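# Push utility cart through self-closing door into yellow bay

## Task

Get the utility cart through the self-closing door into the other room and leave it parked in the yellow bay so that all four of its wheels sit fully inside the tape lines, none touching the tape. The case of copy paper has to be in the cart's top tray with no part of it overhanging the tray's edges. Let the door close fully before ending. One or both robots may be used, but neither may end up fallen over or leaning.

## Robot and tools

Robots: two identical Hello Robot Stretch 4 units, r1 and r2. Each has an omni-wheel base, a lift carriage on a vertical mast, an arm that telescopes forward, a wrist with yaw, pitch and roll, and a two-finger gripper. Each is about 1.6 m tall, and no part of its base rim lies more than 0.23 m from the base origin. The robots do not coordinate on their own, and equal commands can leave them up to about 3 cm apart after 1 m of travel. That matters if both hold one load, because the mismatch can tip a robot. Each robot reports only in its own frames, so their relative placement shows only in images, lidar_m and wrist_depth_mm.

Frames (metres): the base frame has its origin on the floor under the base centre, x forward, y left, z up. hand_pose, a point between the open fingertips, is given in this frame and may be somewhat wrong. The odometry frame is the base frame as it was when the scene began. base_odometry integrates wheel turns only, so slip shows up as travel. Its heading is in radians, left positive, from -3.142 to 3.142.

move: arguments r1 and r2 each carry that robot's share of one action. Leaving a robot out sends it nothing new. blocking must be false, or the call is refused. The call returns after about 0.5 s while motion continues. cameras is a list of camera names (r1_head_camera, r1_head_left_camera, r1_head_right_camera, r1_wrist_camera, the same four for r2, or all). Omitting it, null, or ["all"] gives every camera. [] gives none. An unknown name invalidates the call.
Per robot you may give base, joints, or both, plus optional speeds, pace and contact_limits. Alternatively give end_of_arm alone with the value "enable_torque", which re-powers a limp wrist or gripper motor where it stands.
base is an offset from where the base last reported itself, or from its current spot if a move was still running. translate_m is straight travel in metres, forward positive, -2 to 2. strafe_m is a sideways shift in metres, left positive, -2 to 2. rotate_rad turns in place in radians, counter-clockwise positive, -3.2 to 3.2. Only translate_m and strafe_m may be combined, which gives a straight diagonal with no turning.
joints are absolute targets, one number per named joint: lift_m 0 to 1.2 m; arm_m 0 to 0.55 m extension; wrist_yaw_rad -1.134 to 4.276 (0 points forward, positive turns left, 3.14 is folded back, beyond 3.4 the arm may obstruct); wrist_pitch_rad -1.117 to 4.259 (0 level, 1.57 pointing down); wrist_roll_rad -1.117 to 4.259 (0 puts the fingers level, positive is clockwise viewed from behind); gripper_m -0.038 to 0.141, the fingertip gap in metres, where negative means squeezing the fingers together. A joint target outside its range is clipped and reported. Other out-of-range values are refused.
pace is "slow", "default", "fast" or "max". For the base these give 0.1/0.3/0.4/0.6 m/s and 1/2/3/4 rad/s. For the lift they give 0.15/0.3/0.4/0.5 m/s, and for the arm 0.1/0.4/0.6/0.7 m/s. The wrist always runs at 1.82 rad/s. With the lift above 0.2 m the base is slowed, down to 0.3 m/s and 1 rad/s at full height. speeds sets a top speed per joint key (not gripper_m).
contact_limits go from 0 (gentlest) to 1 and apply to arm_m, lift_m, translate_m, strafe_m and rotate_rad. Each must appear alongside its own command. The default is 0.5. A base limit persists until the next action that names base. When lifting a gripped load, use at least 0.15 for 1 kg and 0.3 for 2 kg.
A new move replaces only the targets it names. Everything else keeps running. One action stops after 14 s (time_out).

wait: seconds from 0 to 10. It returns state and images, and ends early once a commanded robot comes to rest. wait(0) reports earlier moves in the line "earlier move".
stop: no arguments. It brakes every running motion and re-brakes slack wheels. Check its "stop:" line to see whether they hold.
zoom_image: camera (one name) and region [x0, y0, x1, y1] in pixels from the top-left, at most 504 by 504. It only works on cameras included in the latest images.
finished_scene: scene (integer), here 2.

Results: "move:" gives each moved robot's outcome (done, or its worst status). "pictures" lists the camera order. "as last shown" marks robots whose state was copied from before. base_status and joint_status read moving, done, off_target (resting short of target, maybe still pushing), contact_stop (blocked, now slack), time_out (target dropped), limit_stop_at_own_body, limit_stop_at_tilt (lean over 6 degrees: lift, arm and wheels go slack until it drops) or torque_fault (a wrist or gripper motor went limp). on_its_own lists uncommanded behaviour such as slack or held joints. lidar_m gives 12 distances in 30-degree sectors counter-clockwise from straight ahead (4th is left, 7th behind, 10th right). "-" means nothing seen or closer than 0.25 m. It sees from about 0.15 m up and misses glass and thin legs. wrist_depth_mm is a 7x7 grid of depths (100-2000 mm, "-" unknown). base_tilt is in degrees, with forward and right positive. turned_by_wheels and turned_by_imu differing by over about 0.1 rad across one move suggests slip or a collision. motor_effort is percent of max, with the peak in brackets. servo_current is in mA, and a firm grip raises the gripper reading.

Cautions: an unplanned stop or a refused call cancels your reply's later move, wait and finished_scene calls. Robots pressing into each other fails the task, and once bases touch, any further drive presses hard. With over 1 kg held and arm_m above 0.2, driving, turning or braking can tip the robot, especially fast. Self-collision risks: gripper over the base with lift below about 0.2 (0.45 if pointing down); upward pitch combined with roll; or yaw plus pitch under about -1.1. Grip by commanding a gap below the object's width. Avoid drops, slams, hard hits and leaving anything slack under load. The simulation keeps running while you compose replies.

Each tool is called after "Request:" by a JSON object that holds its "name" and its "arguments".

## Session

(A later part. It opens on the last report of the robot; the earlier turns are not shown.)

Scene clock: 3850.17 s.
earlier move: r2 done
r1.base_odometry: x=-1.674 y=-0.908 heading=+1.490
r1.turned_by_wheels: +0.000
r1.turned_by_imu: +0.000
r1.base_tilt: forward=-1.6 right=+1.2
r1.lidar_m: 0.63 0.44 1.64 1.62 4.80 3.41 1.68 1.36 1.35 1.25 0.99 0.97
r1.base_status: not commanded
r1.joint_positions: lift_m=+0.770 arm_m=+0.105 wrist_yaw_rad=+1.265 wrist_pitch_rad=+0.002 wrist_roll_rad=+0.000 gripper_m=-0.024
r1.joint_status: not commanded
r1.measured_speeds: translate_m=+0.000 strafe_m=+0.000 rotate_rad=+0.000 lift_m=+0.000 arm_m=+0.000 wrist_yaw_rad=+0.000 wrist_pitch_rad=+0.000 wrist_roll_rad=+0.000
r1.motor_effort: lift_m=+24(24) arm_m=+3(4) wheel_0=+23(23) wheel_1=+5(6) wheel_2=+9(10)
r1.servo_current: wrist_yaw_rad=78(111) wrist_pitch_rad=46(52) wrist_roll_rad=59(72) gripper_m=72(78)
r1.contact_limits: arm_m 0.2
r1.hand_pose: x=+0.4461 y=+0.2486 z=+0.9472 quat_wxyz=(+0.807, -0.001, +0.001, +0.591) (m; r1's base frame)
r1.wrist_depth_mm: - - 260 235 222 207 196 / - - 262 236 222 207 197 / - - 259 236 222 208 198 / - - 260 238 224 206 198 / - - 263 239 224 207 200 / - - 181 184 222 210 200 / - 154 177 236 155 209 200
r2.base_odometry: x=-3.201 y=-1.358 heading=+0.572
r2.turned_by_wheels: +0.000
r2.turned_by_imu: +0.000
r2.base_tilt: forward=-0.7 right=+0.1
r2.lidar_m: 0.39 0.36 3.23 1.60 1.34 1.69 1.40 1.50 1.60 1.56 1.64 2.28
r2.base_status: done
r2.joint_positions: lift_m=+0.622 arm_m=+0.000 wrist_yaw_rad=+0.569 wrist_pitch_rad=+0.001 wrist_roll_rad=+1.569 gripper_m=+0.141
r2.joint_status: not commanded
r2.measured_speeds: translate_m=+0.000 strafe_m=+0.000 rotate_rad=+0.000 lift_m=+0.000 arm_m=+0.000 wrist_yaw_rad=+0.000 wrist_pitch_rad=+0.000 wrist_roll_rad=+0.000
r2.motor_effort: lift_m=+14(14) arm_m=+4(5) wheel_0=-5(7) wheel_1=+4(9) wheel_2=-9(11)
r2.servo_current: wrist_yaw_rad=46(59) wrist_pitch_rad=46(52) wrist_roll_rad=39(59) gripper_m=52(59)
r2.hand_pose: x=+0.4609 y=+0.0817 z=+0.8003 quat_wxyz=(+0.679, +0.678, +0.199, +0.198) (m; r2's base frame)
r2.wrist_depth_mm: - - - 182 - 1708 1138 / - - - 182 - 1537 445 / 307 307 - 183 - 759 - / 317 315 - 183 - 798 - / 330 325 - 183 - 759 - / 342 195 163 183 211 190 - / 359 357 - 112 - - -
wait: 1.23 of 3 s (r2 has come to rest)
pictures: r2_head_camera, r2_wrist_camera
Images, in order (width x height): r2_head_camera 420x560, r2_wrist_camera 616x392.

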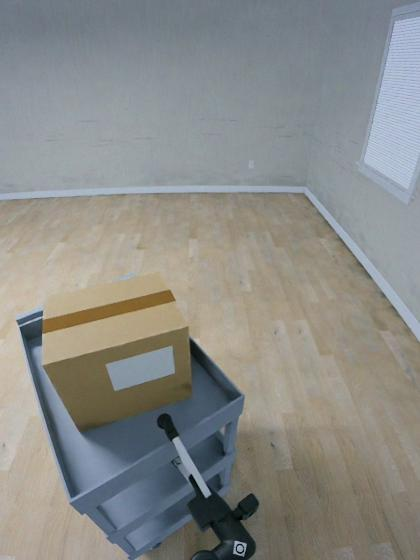

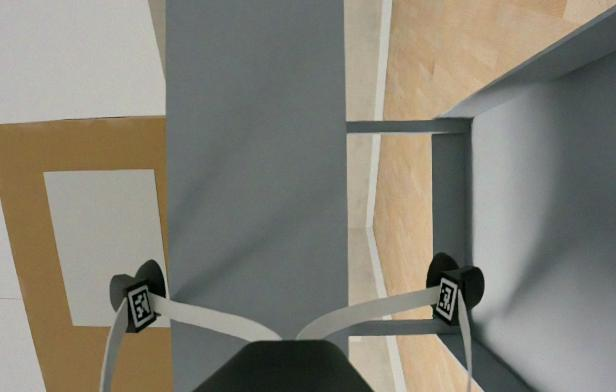

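Request:
{"name": "move", "arguments": {"r2": {"joints": {"lift_m": 0.648}, "pace": "slow"}, "blocking": false, "cameras": []}}

Request:
{"name": "wait", "arguments": {"seconds": 2, "cameras": ["r2_wrist_camera"]}}

Scene clock: 3875.53 s.
move: r2 moving
r1.base_odometry: x=-1.674 y=-0.908 heading=+1.490
r1.turned_by_wheels: +0.000
r1.turned_by_imu: +0.000
r1.base_tilt: forward=-1.6 right=+1.2
r1.lidar_m: 0.62 0.45 1.62 1.64 4.82 3.42 1.69 1.35 1.32 1.26 0.99 0.97
r1.base_status: not commanded
r1.joint_positions: lift_m=+0.770 arm_m=+0.105 wrist_yaw_rad=+1.265 wrist_pitch_rad=+0.002 wrist_roll_rad=+0.000 gripper_m=-0.024
r1.joint_status: not commanded
r1.measured_speeds: translate_m=+0.000 strafe_m=+0.000 rotate_rad=+0.000 lift_m=+0.000 arm_m=+0.000 wrist_yaw_rad=+0.000 wrist_pitch_rad=+0.000 wrist_roll_rad=+0.000
r1.motor_effort: lift_m=+24(24) arm_m=+3(4) wheel_0=+22(23) wheel_1=+5(5) wheel_2=+10(10)
r1.servo_current: wrist_yaw_rad=98(104) wrist_pitch_rad=39(52) wrist_roll_rad=52(52) gripper_m=72(72)
r1.contact_limits: arm_m 0.2
r1.hand_pose: x=+0.4461 y=+0.2486 z=+0.9472 quat_wxyz=(+0.807, -0.001, +0.001, +0.591) (m; r1's base frame)
r1.wrist_depth_mm: - - 260 236 220 208 196 / - - 262 236 222 207 198 / - - 260 236 223 208 198 / - - 262 238 224 206 199 / - - 262 239 224 207 200 / - - 181 184 223 211 200 / - 154 178 236 155 208 200
r2.base_odometry: x=-3.201 y=-1.358 heading=+0.572
r2.turned_by_wheels: +0.000
r2.turned_by_imu: +0.001
r2.base_tilt: forward=-0.7 right=+0.1
r2.lidar_m: 0.38 0.34 3.26 1.62 1.35 1.69 1.40 1.50 1.61 1.55 1.62 2.26
r2.base_status: not commanded
r2.joint_positions: lift_m=+0.643 arm_m=+0.000 wrist_yaw_rad=+0.569 wrist_pitch_rad=+0.001 wrist_roll_rad=+1.569 gripper_m=+0.141
r2.joint_status: lift_m moving
r2.measured_speeds: translate_m=+0.000 strafe_m=+0.000 rotate_rad=+0.000 lift_m=+0.046 arm_m=+0.000 wrist_yaw_rad=+0.000 wrist_pitch_rad=+0.000 wrist_roll_rad=+0.000
r2.motor_effort: lift_m=+22(22) arm_m=+4(4) wheel_0=-4(5) wheel_1=+5(5) wheel_2=-9(9)
r2.servo_current: wrist_yaw_rad=46(52) wrist_pitch_rad=39(46) wrist_roll_rad=46(52) gripper_m=52(59)
r2.hand_pose: x=+0.4609 y=+0.0817 z=+0.8209 quat_wxyz=(+0.679, +0.678, +0.199, +0.198) (m; r2's base frame)
r2.wrist_depth_mm: - - - - - 1708 1160 / - - - - - 1708 455 / 301 301 - - 778 759 - / 312 312 - - 788 798 - / 325 324 - - 213 768 - / 340 332 179 160 183 191 - / 351 349 353 112 - - -
pictures: none
No camera images: "cameras" was empty.

Scene clock: 3876.03 s.
earlier move: r2 done
r1.base_odometry: x=-1.674 y=-0.908 heading=+1.490
r1.turned_by_wheels: +0.000
r1.turned_by_imu: +0.000
r1.base_tilt: forward=-1.6 right=+1.2
r1.lidar_m: 0.62 0.42 1.62 1.61 4.84 3.40 1.68 1.36 1.35 1.27 1.01 0.98
r1.base_status: not commanded
r1.joint_positions: lift_m=+0.770 arm_m=+0.105 wrist_yaw_rad=+1.265 wrist_pitch_rad=+0.002 wrist_roll_rad=+0.000 gripper_m=-0.024
r1.joint_status: not commanded
r1.measured_speeds: translate_m=+0.000 strafe_m=+0.000 rotate_rad=+0.000 lift_m=+0.000 arm_m=+0.000 wrist_yaw_rad=+0.000 wrist_pitch_rad=+0.000 wrist_roll_rad=+0.000
r1.motor_effort: lift_m=+24(24) arm_m=+4(4) wheel_0=+23(23) wheel_1=+5(5) wheel_2=+9(10)
r1.servo_current: wrist_yaw_rad=98(104) wrist_pitch_rad=46(52) wrist_roll_rad=39(52) gripper_m=65(72)
r1.contact_limits: arm_m 0.2
r1.hand_pose: x=+0.4461 y=+0.2486 z=+0.9472 quat_wxyz=(+0.807, -0.001, +0.001, +0.591) (m; r1's base frame)
r1.wrist_depth_mm: - - 259 235 221 208 196 / - - 262 236 222 206 197 / - - 260 236 223 208 198 / - - 260 238 224 207 199 / - - 262 240 224 207 199 / - - 180 184 222 211 200 / - 154 177 236 155 208 200
r2.base_odometry: x=-3.201 y=-1.358 heading=+0.572
r2.turned_by_wheels: +0.000
r2.turned_by_imu: +0.000
r2.base_tilt: forward=-0.7 right=+0.1
r2.lidar_m: 0.39 0.35 3.27 1.61 1.34 1.72 1.40 1.49 1.63 1.53 1.64 2.26
r2.base_status: not commanded
r2.joint_positions: lift_m=+0.648 arm_m=+0.000 wrist_yaw_rad=+0.569 wrist_pitch_rad=+0.001 wrist_roll_rad=+1.569 gripper_m=+0.141
r2.joint_status: all done
r2.measured_speeds: translate_m=+0.000 strafe_m=+0.000 rotate_rad=+0.000 lift_m=+0.000 arm_m=+0.000 wrist_yaw_rad=+0.000 wrist_pitch_rad=+0.000 wrist_roll_rad=+0.000
r2.motor_effort: lift_m=+21(22) arm_m=+4(4) wheel_0=-4(5) wheel_1=+5(5) wheel_2=-8(9)
r2.servo_current: wrist_yaw_rad=52(59) wrist_pitch_rad=33(46) wrist_roll_rad=39(59) gripper_m=52(59)
r2.hand_pose: x=+0.4609 y=+0.0817 z=+0.8256 quat_wxyz=(+0.679, +0.678, +0.199, +0.198) (m; r2's base frame)
r2.wrist_depth_mm: - - - - 180 1661 1160 / - - - - 181 1708 455 / 303 301 300 - 182 798 - / 312 310 312 - 182 788 - / 325 320 324 - 182 778 - / 340 216 193 155 182 186 - / 355 349 353 112 - - -
wait: 0.50 of 2 s (r2 has come to rest)
pictures: r2_wrist_camera
Images, in order (width x height): r2_wrist_camera 616x392.

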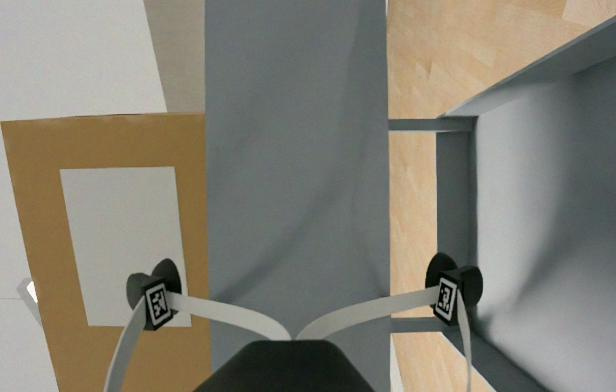

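Request:
{"name": "move", "arguments": {"r2": {"base": {"translate_m": -0.0278, "strafe_m": -0.0177}, "pace": "slow"}, "blocking": false, "cameras": []}}

Request:
{"name": "wait", "arguments": {"seconds": 2, "cameras": ["r2_wrist_camera", "r2_head_camera"]}}

Scene clock: 3943.07 s.
move: r2 moving
r1.base_odometry: x=-1.674 y=-0.908 heading=+1.490
r1.turned_by_wheels: +0.000
r1.turned_by_imu: +0.000
r1.base_tilt: forward=-1.6 right=+1.2
r1.lidar_m: 0.60 0.42 1.61 1.62 4.82 3.42 1.67 1.36 1.33 1.24 1.00 0.98
r1.base_status: not commanded
r1.joint_positions: lift_m=+0.770 arm_m=+0.105 wrist_yaw_rad=+1.265 wrist_pitch_rad=+0.002 wrist_roll_rad=+0.000 gripper_m=-0.024
r1.joint_status: not commanded
r1.measured_speeds: translate_m=+0.000 strafe_m=+0.000 rotate_rad=+0.000 lift_m=+0.000 arm_m=+0.000 wrist_yaw_rad=+0.000 wrist_pitch_rad=+0.000 wrist_roll_rad=+0.000
r1.motor_effort: lift_m=+24(24) arm_m=+4(4) wheel_0=+23(23) wheel_1=+5(6) wheel_2=+9(10)
r1.servo_current: wrist_yaw_rad=78(98) wrist_pitch_rad=39(52) wrist_roll_rad=46(59) gripper_m=72(72)
r1.contact_limits: arm_m 0.2
r1.hand_pose: x=+0.4461 y=+0.2486 z=+0.9472 quat_wxyz=(+0.807, -0.001, +0.001, +0.591) (m; r1's base frame)
r1.wrist_depth_mm: - - 260 235 221 208 196 / - - 260 236 222 207 197 / - - 259 236 223 208 198 / - - 260 238 224 206 198 / - - 263 239 224 207 199 / - - 180 183 223 210 199 / - 154 178 236 155 209 201
r2.base_odometry: x=-3.207 y=-1.370 heading=+0.572
r2.turned_by_wheels: +0.001
r2.turned_by_imu: +0.001
r2.base_tilt: forward=-0.7 right=+0.1
r2.lidar_m: 0.42 0.35 3.26 1.60 1.35 1.72 1.41 1.47 1.62 1.56 1.65 2.28
r2.base_status: translate_m moving; strafe_m moving
r2.joint_positions: lift_m=+0.648 arm_m=+0.000 wrist_yaw_rad=+0.569 wrist_pitch_rad=+0.001 wrist_roll_rad=+1.569 gripper_m=+0.141
r2.joint_status: not commanded
r2.measured_speeds: translate_m=-0.047 strafe_m=-0.029 rotate_rad=-0.002 lift_m=+0.000 arm_m=+0.000 wrist_yaw_rad=+0.000 wrist_pitch_rad=+0.000 wrist_roll_rad=+0.000
r2.motor_effort: lift_m=+21(21) arm_m=+4(4) wheel_0=+3(7) wheel_1=-6(9) wheel_2=+8(10)
r2.servo_current: wrist_yaw_rad=46(59) wrist_pitch_rad=33(46) wrist_roll_rad=46(59) gripper_m=52(59)
r2.hand_pose: x=+0.4609 y=+0.0817 z=+0.8256 quat_wxyz=(+0.679, +0.678, +0.199, +0.198) (m; r2's base frame)
r2.wrist_depth_mm: - - - - - 1708 1160 / - - - - - 1708 459 / 314 314 314 - 193 778 - / 324 322 324 - 194 809 - / 338 334 336 - 194 778 - / 349 345 196 160 195 188 - / - 362 368 112 - - -
pictures: none
No camera images: "cameras" was empty.

Scene clock: 3943.93 s.
earlier move: r2 done
r1.base_odometry: x=-1.674 y=-0.908 heading=+1.490
r1.turned_by_wheels: +0.000
r1.turned_by_imu: +0.000
r1.base_tilt: forward=-1.6 right=+1.2
r1.lidar_m: 0.61 0.45 1.64 1.63 4.81 3.42 1.71 1.35 1.34 1.25 1.01 0.99
r1.base_status: not commanded
r1.joint_positions: lift_m=+0.770 arm_m=+0.105 wrist_yaw_rad=+1.265 wrist_pitch_rad=+0.002 wrist_roll_rad=+0.000 gripper_m=-0.024
r1.joint_status: not commanded
r1.measured_speeds: translate_m=+0.000 strafe_m=+0.000 rotate_rad=+0.000 lift_m=+0.000 arm_m=+0.000 wrist_yaw_rad=+0.000 wrist_pitch_rad=+0.000 wrist_roll_rad=+0.000
r1.motor_effort: lift_m=+24(24) arm_m=+4(4) wheel_0=+23(23) wheel_1=+5(6) wheel_2=+9(10)
r1.servo_current: wrist_yaw_rad=85(104) wrist_pitch_rad=46(52) wrist_roll_rad=46(65) gripper_m=78(78)
r1.contact_limits: arm_m 0.2
r1.hand_pose: x=+0.4461 y=+0.2486 z=+0.9472 quat_wxyz=(+0.807, -0.001, +0.001, +0.591) (m; r1's base frame)
r1.wrist_depth_mm: - - 259 235 221 208 196 / - - 262 236 222 207 197 / - - 260 236 223 207 198 / - - 262 238 224 206 198 / - - 263 239 224 208 199 / - - 180 184 223 210 200 / - 154 177 236 155 208 200
r2.base_odometry: x=-3.215 y=-1.388 heading=+0.572
r2.turned_by_wheels: +0.000
r2.turned_by_imu: +0.000
r2.base_tilt: forward=-0.7 right=+0.1
r2.lidar_m: 0.42 0.38 3.28 1.63 1.36 1.72 1.38 1.47 1.63 1.53 1.63 2.25
r2.base_status: done
r2.joint_positions: lift_m=+0.648 arm_m=+0.000 wrist_yaw_rad=+0.569 wrist_pitch_rad=+0.001 wrist_roll_rad=+1.569 gripper_m=+0.141
r2.joint_status: not commanded
r2.measured_speeds: translate_m=+0.000 strafe_m=+0.000 rotate_rad=+0.000 lift_m=+0.000 arm_m=+0.000 wrist_yaw_rad=+0.000 wrist_pitch_rad=+0.000 wrist_roll_rad=+0.000
r2.motor_effort: lift_m=+21(21) arm_m=+4(5) wheel_0=+5(9) wheel_1=-4(9) wheel_2=+5(10)
r2.servo_current: wrist_yaw_rad=39(59) wrist_pitch_rad=39(46) wrist_roll_rad=39(59) gripper_m=52(59)
r2.hand_pose: x=+0.4609 y=+0.0817 z=+0.8256 quat_wxyz=(+0.679, +0.678, +0.199, +0.198) (m; r2's base frame)
r2.wrist_depth_mm: - - - - - 1708 1160 / - - - - - 1661 459 / 334 334 336 - 820 - - / 347 343 345 - 831 - - / 364 353 355 - 217 - - / 377 364 218 161 215 188 - / - 384 389 112 - - -
wait: 0.87 of 2 s (r2 has come to rest)
pictures: r2_head_camera, r2_wrist_camera
Images, in order (width x height): r2_head_camera 420x560, r2_wrist_camera 616x392.

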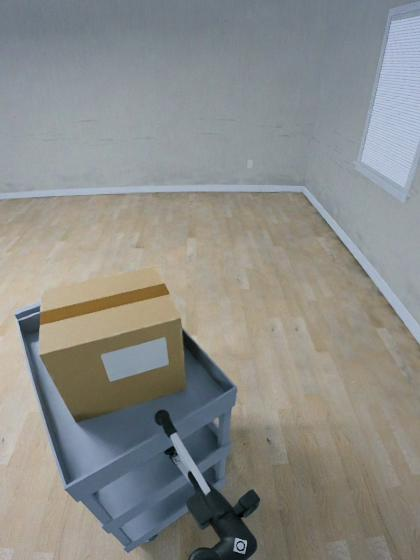

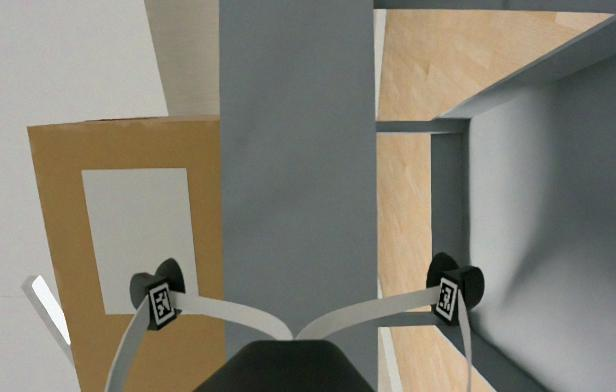

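Request:
{"name": "move", "arguments": {"blocking": false, "cameras": ["r2_wrist_camera", "r2_head_camera"]}}

Scene clock: 3970.67 s.
r1.base_odometry: x=-1.674 y=-0.908 heading=+1.490
r1.turned_by_wheels: +0.000
r1.turned_by_imu: +0.000
r1.base_tilt: forward=-1.6 right=+1.2
r1.lidar_m: 0.63 0.41 1.63 1.63 4.83 3.39 1.70 1.36 1.32 1.27 0.99 0.96
r1.base_status: not commanded
r1.joint_positions: lift_m=+0.770 arm_m=+0.105 wrist_yaw_rad=+1.265 wrist_pitch_rad=+0.002 wrist_roll_rad=+0.000 gripper_m=-0.024
r1.joint_status: not commanded
r1.measured_speeds: translate_m=+0.000 strafe_m=+0.000 rotate_rad=+0.000 lift_m=+0.000 arm_m=+0.000 wrist_yaw_rad=+0.000 wrist_pitch_rad=+0.000 wrist_roll_rad=+0.000
r1.motor_effort: lift_m=+24(24) arm_m=+4(4) wheel_0=+23(23) wheel_1=+5(6) wheel_2=+9(10)
r1.servo_current: wrist_yaw_rad=78(104) wrist_pitch_rad=39(52) wrist_roll_rad=39(65) gripper_m=65(78)
r1.contact_limits: arm_m 0.2
r1.hand_pose: x=+0.4461 y=+0.2486 z=+0.9472 quat_wxyz=(+0.807, -0.001, +0.001, +0.591) (m; r1's base frame)
r1.wrist_depth_mm: - - 260 235 221 208 196 / - - 262 236 222 207 197 / - - 259 236 222 208 197 / - - 260 237 224 206 199 / - - 263 239 224 208 199 / - - 181 184 223 211 199 / - 154 178 236 155 208 200
r2.base_odometry: x=-3.215 y=-1.388 heading=+0.572
r2.turned_by_wheels: +0.000
r2.turned_by_imu: +0.000
r2.base_tilt: forward=-0.7 right=+0.1
r2.lidar_m: 0.42 0.39 3.28 1.61 1.33 1.75 1.38 1.45 1.61 1.55 1.63 2.23
r2.base_status: done
r2.joint_positions: lift_m=+0.648 arm_m=+0.000 wrist_yaw_rad=+0.569 wrist_pitch_rad=+0.001 wrist_roll_rad=+1.569 gripper_m=+0.141
r2.joint_status: not commanded
r2.measured_speeds: translate_m=+0.000 strafe_m=+0.000 rotate_rad=+0.000 lift_m=+0.000 arm_m=+0.000 wrist_yaw_rad=+0.000 wrist_pitch_rad=+0.000 wrist_roll_rad=+0.000
r2.motor_effort: lift_m=+21(21) arm_m=+4(5) wheel_0=+5(9) wheel_1=-5(9) wheel_2=+5(10)
r2.servo_current: wrist_yaw_rad=46(59) wrist_pitch_rad=39(46) wrist_roll_rad=52(59) gripper_m=59(59)
r2.hand_pose: x=+0.4609 y=+0.0817 z=+0.8256 quat_wxyz=(+0.679, +0.678, +0.199, +0.198) (m; r2's base frame)
r2.wrist_depth_mm: - - - - - 1661 1160 / - - - - - 1708 459 / 336 334 334 - 831 - - / 347 345 343 - 820 - - / 364 355 355 - 218 - - / 379 364 217 161 216 187 - / - 389 389 112 - - -
pictures: r2_head_camera, r2_wrist_camera
Images, in order (width x height): r2_head_camera 420x560, r2_wrist_camera 616x392.

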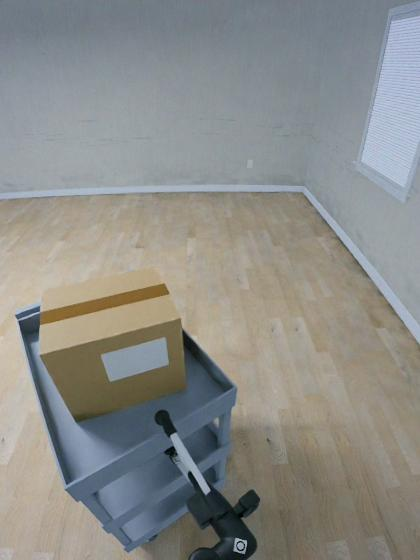

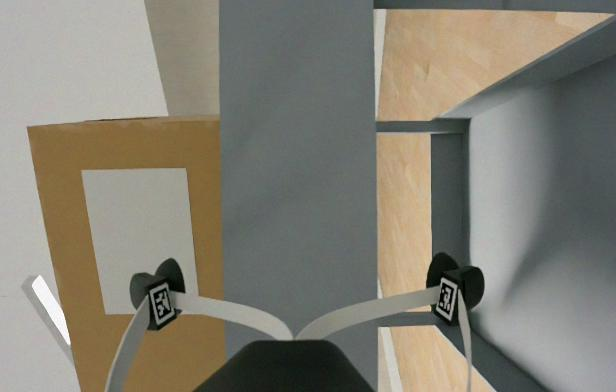

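Request:
{"name": "move", "arguments": {"blocking": false, "r2": {"joints": {"gripper_m": 0.09}}, "cameras": []}}

Request:
{"name": "wait", "arguments": {"seconds": 2, "cameras": ["r2_wrist_camera", "r2_head_camera"]}}

Scene clock: 3976.47 s.
move: r2 moving
r1.base_odometry: x=-1.674 y=-0.908 heading=+1.490
r1.turned_by_wheels: +0.000
r1.turned_by_imu: +0.000
r1.base_tilt: forward=-1.6 right=+1.2
r1.lidar_m: 0.61 0.42 1.64 1.62 4.81 3.39 1.72 1.35 1.35 1.23 0.99 0.96
r1.base_status: not commanded
r1.joint_positions: lift_m=+0.770 arm_m=+0.105 wrist_yaw_rad=+1.265 wrist_pitch_rad=+0.002 wrist_roll_rad=+0.000 gripper_m=-0.024
r1.joint_status: not commanded
r1.measured_speeds: translate_m=+0.000 strafe_m=+0.000 rotate_rad=+0.000 lift_m=+0.000 arm_m=+0.000 wrist_yaw_rad=+0.000 wrist_pitch_rad=+0.000 wrist_roll_rad=+0.000
r1.motor_effort: lift_m=+24(24) arm_m=+3(4) wheel_0=+22(23) wheel_1=+5(5) wheel_2=+9(10)
r1.servo_current: wrist_yaw_rad=78(104) wrist_pitch_rad=39(46) wrist_roll_rad=39(59) gripper_m=65(72)
r1.contact_limits: arm_m 0.2
r1.hand_pose: x=+0.4461 y=+0.2486 z=+0.9472 quat_wxyz=(+0.807, -0.001, +0.001, +0.591) (m; r1's base frame)
r1.wrist_depth_mm: - - 260 235 222 208 196 / - - 262 236 223 207 197 / - - 259 236 223 208 198 / - - 260 238 224 206 199 / - - 263 239 224 207 199 / - - 181 183 223 211 200 / - 154 178 236 155 208 200
r2.base_odometry: x=-3.215 y=-1.388 heading=+0.572
r2.turned_by_wheels: +0.000
r2.turned_by_imu: +0.000
r2.base_tilt: forward=-0.7 right=+0.1
r2.lidar_m: 0.42 0.38 3.27 1.62 1.32 1.73 1.37 1.48 1.62 1.53 1.63 2.23
r2.base_status: not commanded
r2.joint_positions: lift_m=+0.648 arm_m=+0.000 wrist_yaw_rad=+0.569 wrist_pitch_rad=+0.001 wrist_roll_rad=+1.569 gripper_m=+0.130
r2.joint_status: gripper_m moving
r2.measured_speeds: translate_m=+0.000 strafe_m=+0.000 rotate_rad=+0.000 lift_m=+0.000 arm_m=+0.000 wrist_yaw_rad=+0.000 wrist_pitch_rad=+0.000 wrist_roll_rad=+0.000
r2.motor_effort: lift_m=+21(21) arm_m=+4(4) wheel_0=+6(6) wheel_1=-5(5) wheel_2=+5(5)
r2.servo_current: wrist_yaw_rad=46(46) wrist_pitch_rad=39(46) wrist_roll_rad=46(59) gripper_m=78(111)
r2.hand_pose: x=+0.4609 y=+0.0817 z=+0.8256 quat_wxyz=(+0.679, +0.678, +0.199, +0.198) (m; r2's base frame)
r2.wrist_depth_mm: - - - - - 1661 1182 / - - - - - 1708 459 / 334 332 336 - 831 - - / 347 345 345 - 831 - - / 364 359 353 - 215 - - / 379 368 200 159 199 - - / - 387 389 112 - - -
pictures: none
No camera images: "cameras" was empty.

Scene clock: 3977.50 s.
earlier move: r2 done
r1.base_odometry: x=-1.674 y=-0.908 heading=+1.490
r1.turned_by_wheels: +0.000
r1.turned_by_imu: +0.000
r1.base_tilt: forward=-1.6 right=+1.2
r1.lidar_m: 0.60 0.42 1.62 1.63 4.84 3.41 1.68 1.36 1.34 1.28 0.97 0.98
r1.base_status: not commanded
r1.joint_positions: lift_m=+0.770 arm_m=+0.105 wrist_yaw_rad=+1.265 wrist_pitch_rad=+0.002 wrist_roll_rad=+0.000 gripper_m=-0.024
r1.joint_status: not commanded
r1.measured_speeds: translate_m=+0.000 strafe_m=+0.000 rotate_rad=+0.000 lift_m=+0.000 arm_m=+0.000 wrist_yaw_rad=+0.000 wrist_pitch_rad=+0.000 wrist_roll_rad=+0.000
r1.motor_effort: lift_m=+24(24) arm_m=+4(4) wheel_0=+23(23) wheel_1=+5(5) wheel_2=+9(10)
r1.servo_current: wrist_yaw_rad=65(104) wrist_pitch_rad=46(52) wrist_roll_rad=46(65) gripper_m=65(78)
r1.contact_limits: arm_m 0.2
r1.hand_pose: x=+0.4461 y=+0.2486 z=+0.9472 quat_wxyz=(+0.807, -0.001, +0.001, +0.591) (m; r1's base frame)
r1.wrist_depth_mm: - - 260 235 221 208 196 / - - 262 236 222 207 197 / - - 260 236 223 208 198 / - - 260 237 224 206 199 / - - 263 239 224 207 199 / - - 180 183 223 210 200 / - 154 177 236 155 208 200
r2.base_odometry: x=-3.215 y=-1.388 heading=+0.572
r2.turned_by_wheels: +0.000
r2.turned_by_imu: +0.000
r2.base_tilt: forward=-0.7 right=+0.1
r2.lidar_m: 0.43 0.37 3.26 1.63 1.33 1.72 1.38 1.46 1.60 1.53 1.62 2.23
r2.base_status: not commanded
r2.joint_positions: lift_m=+0.648 arm_m=+0.000 wrist_yaw_rad=+0.569 wrist_pitch_rad=+0.001 wrist_roll_rad=+1.569 gripper_m=+0.090
r2.joint_status: all done
r2.measured_speeds: translate_m=+0.000 strafe_m=+0.000 rotate_rad=+0.000 lift_m=+0.000 arm_m=+0.000 wrist_yaw_rad=+0.000 wrist_pitch_rad=+0.000 wrist_roll_rad=+0.000
r2.motor_effort: lift_m=+21(21) arm_m=+4(5) wheel_0=+5(6) wheel_1=-4(5) wheel_2=+5(5)
r2.servo_current: wrist_yaw_rad=39(59) wrist_pitch_rad=39(46) wrist_roll_rad=39(59) gripper_m=52(111)
r2.hand_pose: x=+0.4609 y=+0.0817 z=+0.8256 quat_wxyz=(+0.679, +0.678, +0.199, +0.198) (m; r2's base frame)
r2.wrist_depth_mm: - - - - - 1708 1160 / - - - - - 1756 459 / 334 338 336 - 831 - - / 345 343 342 - 831 - - / 364 357 353 - 216 - - / 382 370 194 - 195 - - / - 387 389 112 - - -
wait: 1.03 of 2 s (r2 has come to rest)
pictures: r2_head_camera, r2_wrist_camera
Images, in order (width x height): r2_head_camera 420x560, r2_wrist_camera 616x392.

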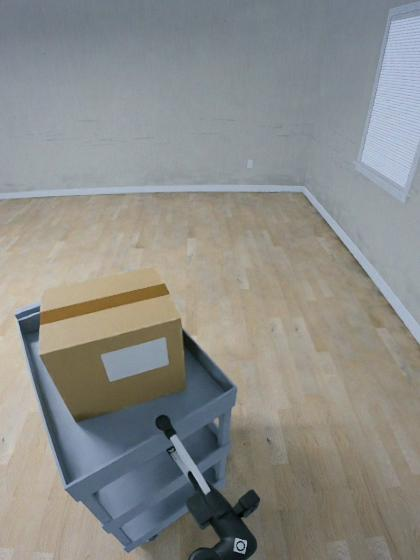

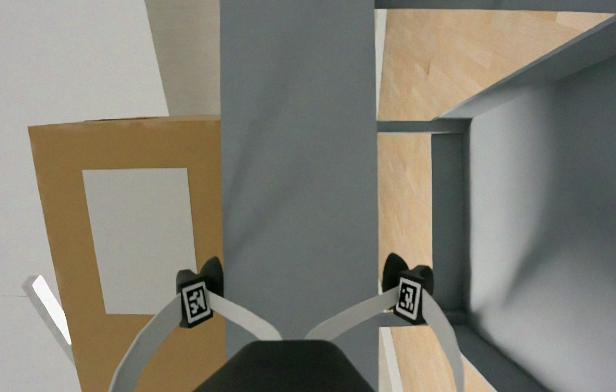

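Request:
{"name": "zoom_image", "arguments": {"camera": "r2_wrist_camera", "region": [150, 220, 450, 392]}}

Scaled by 1.680.

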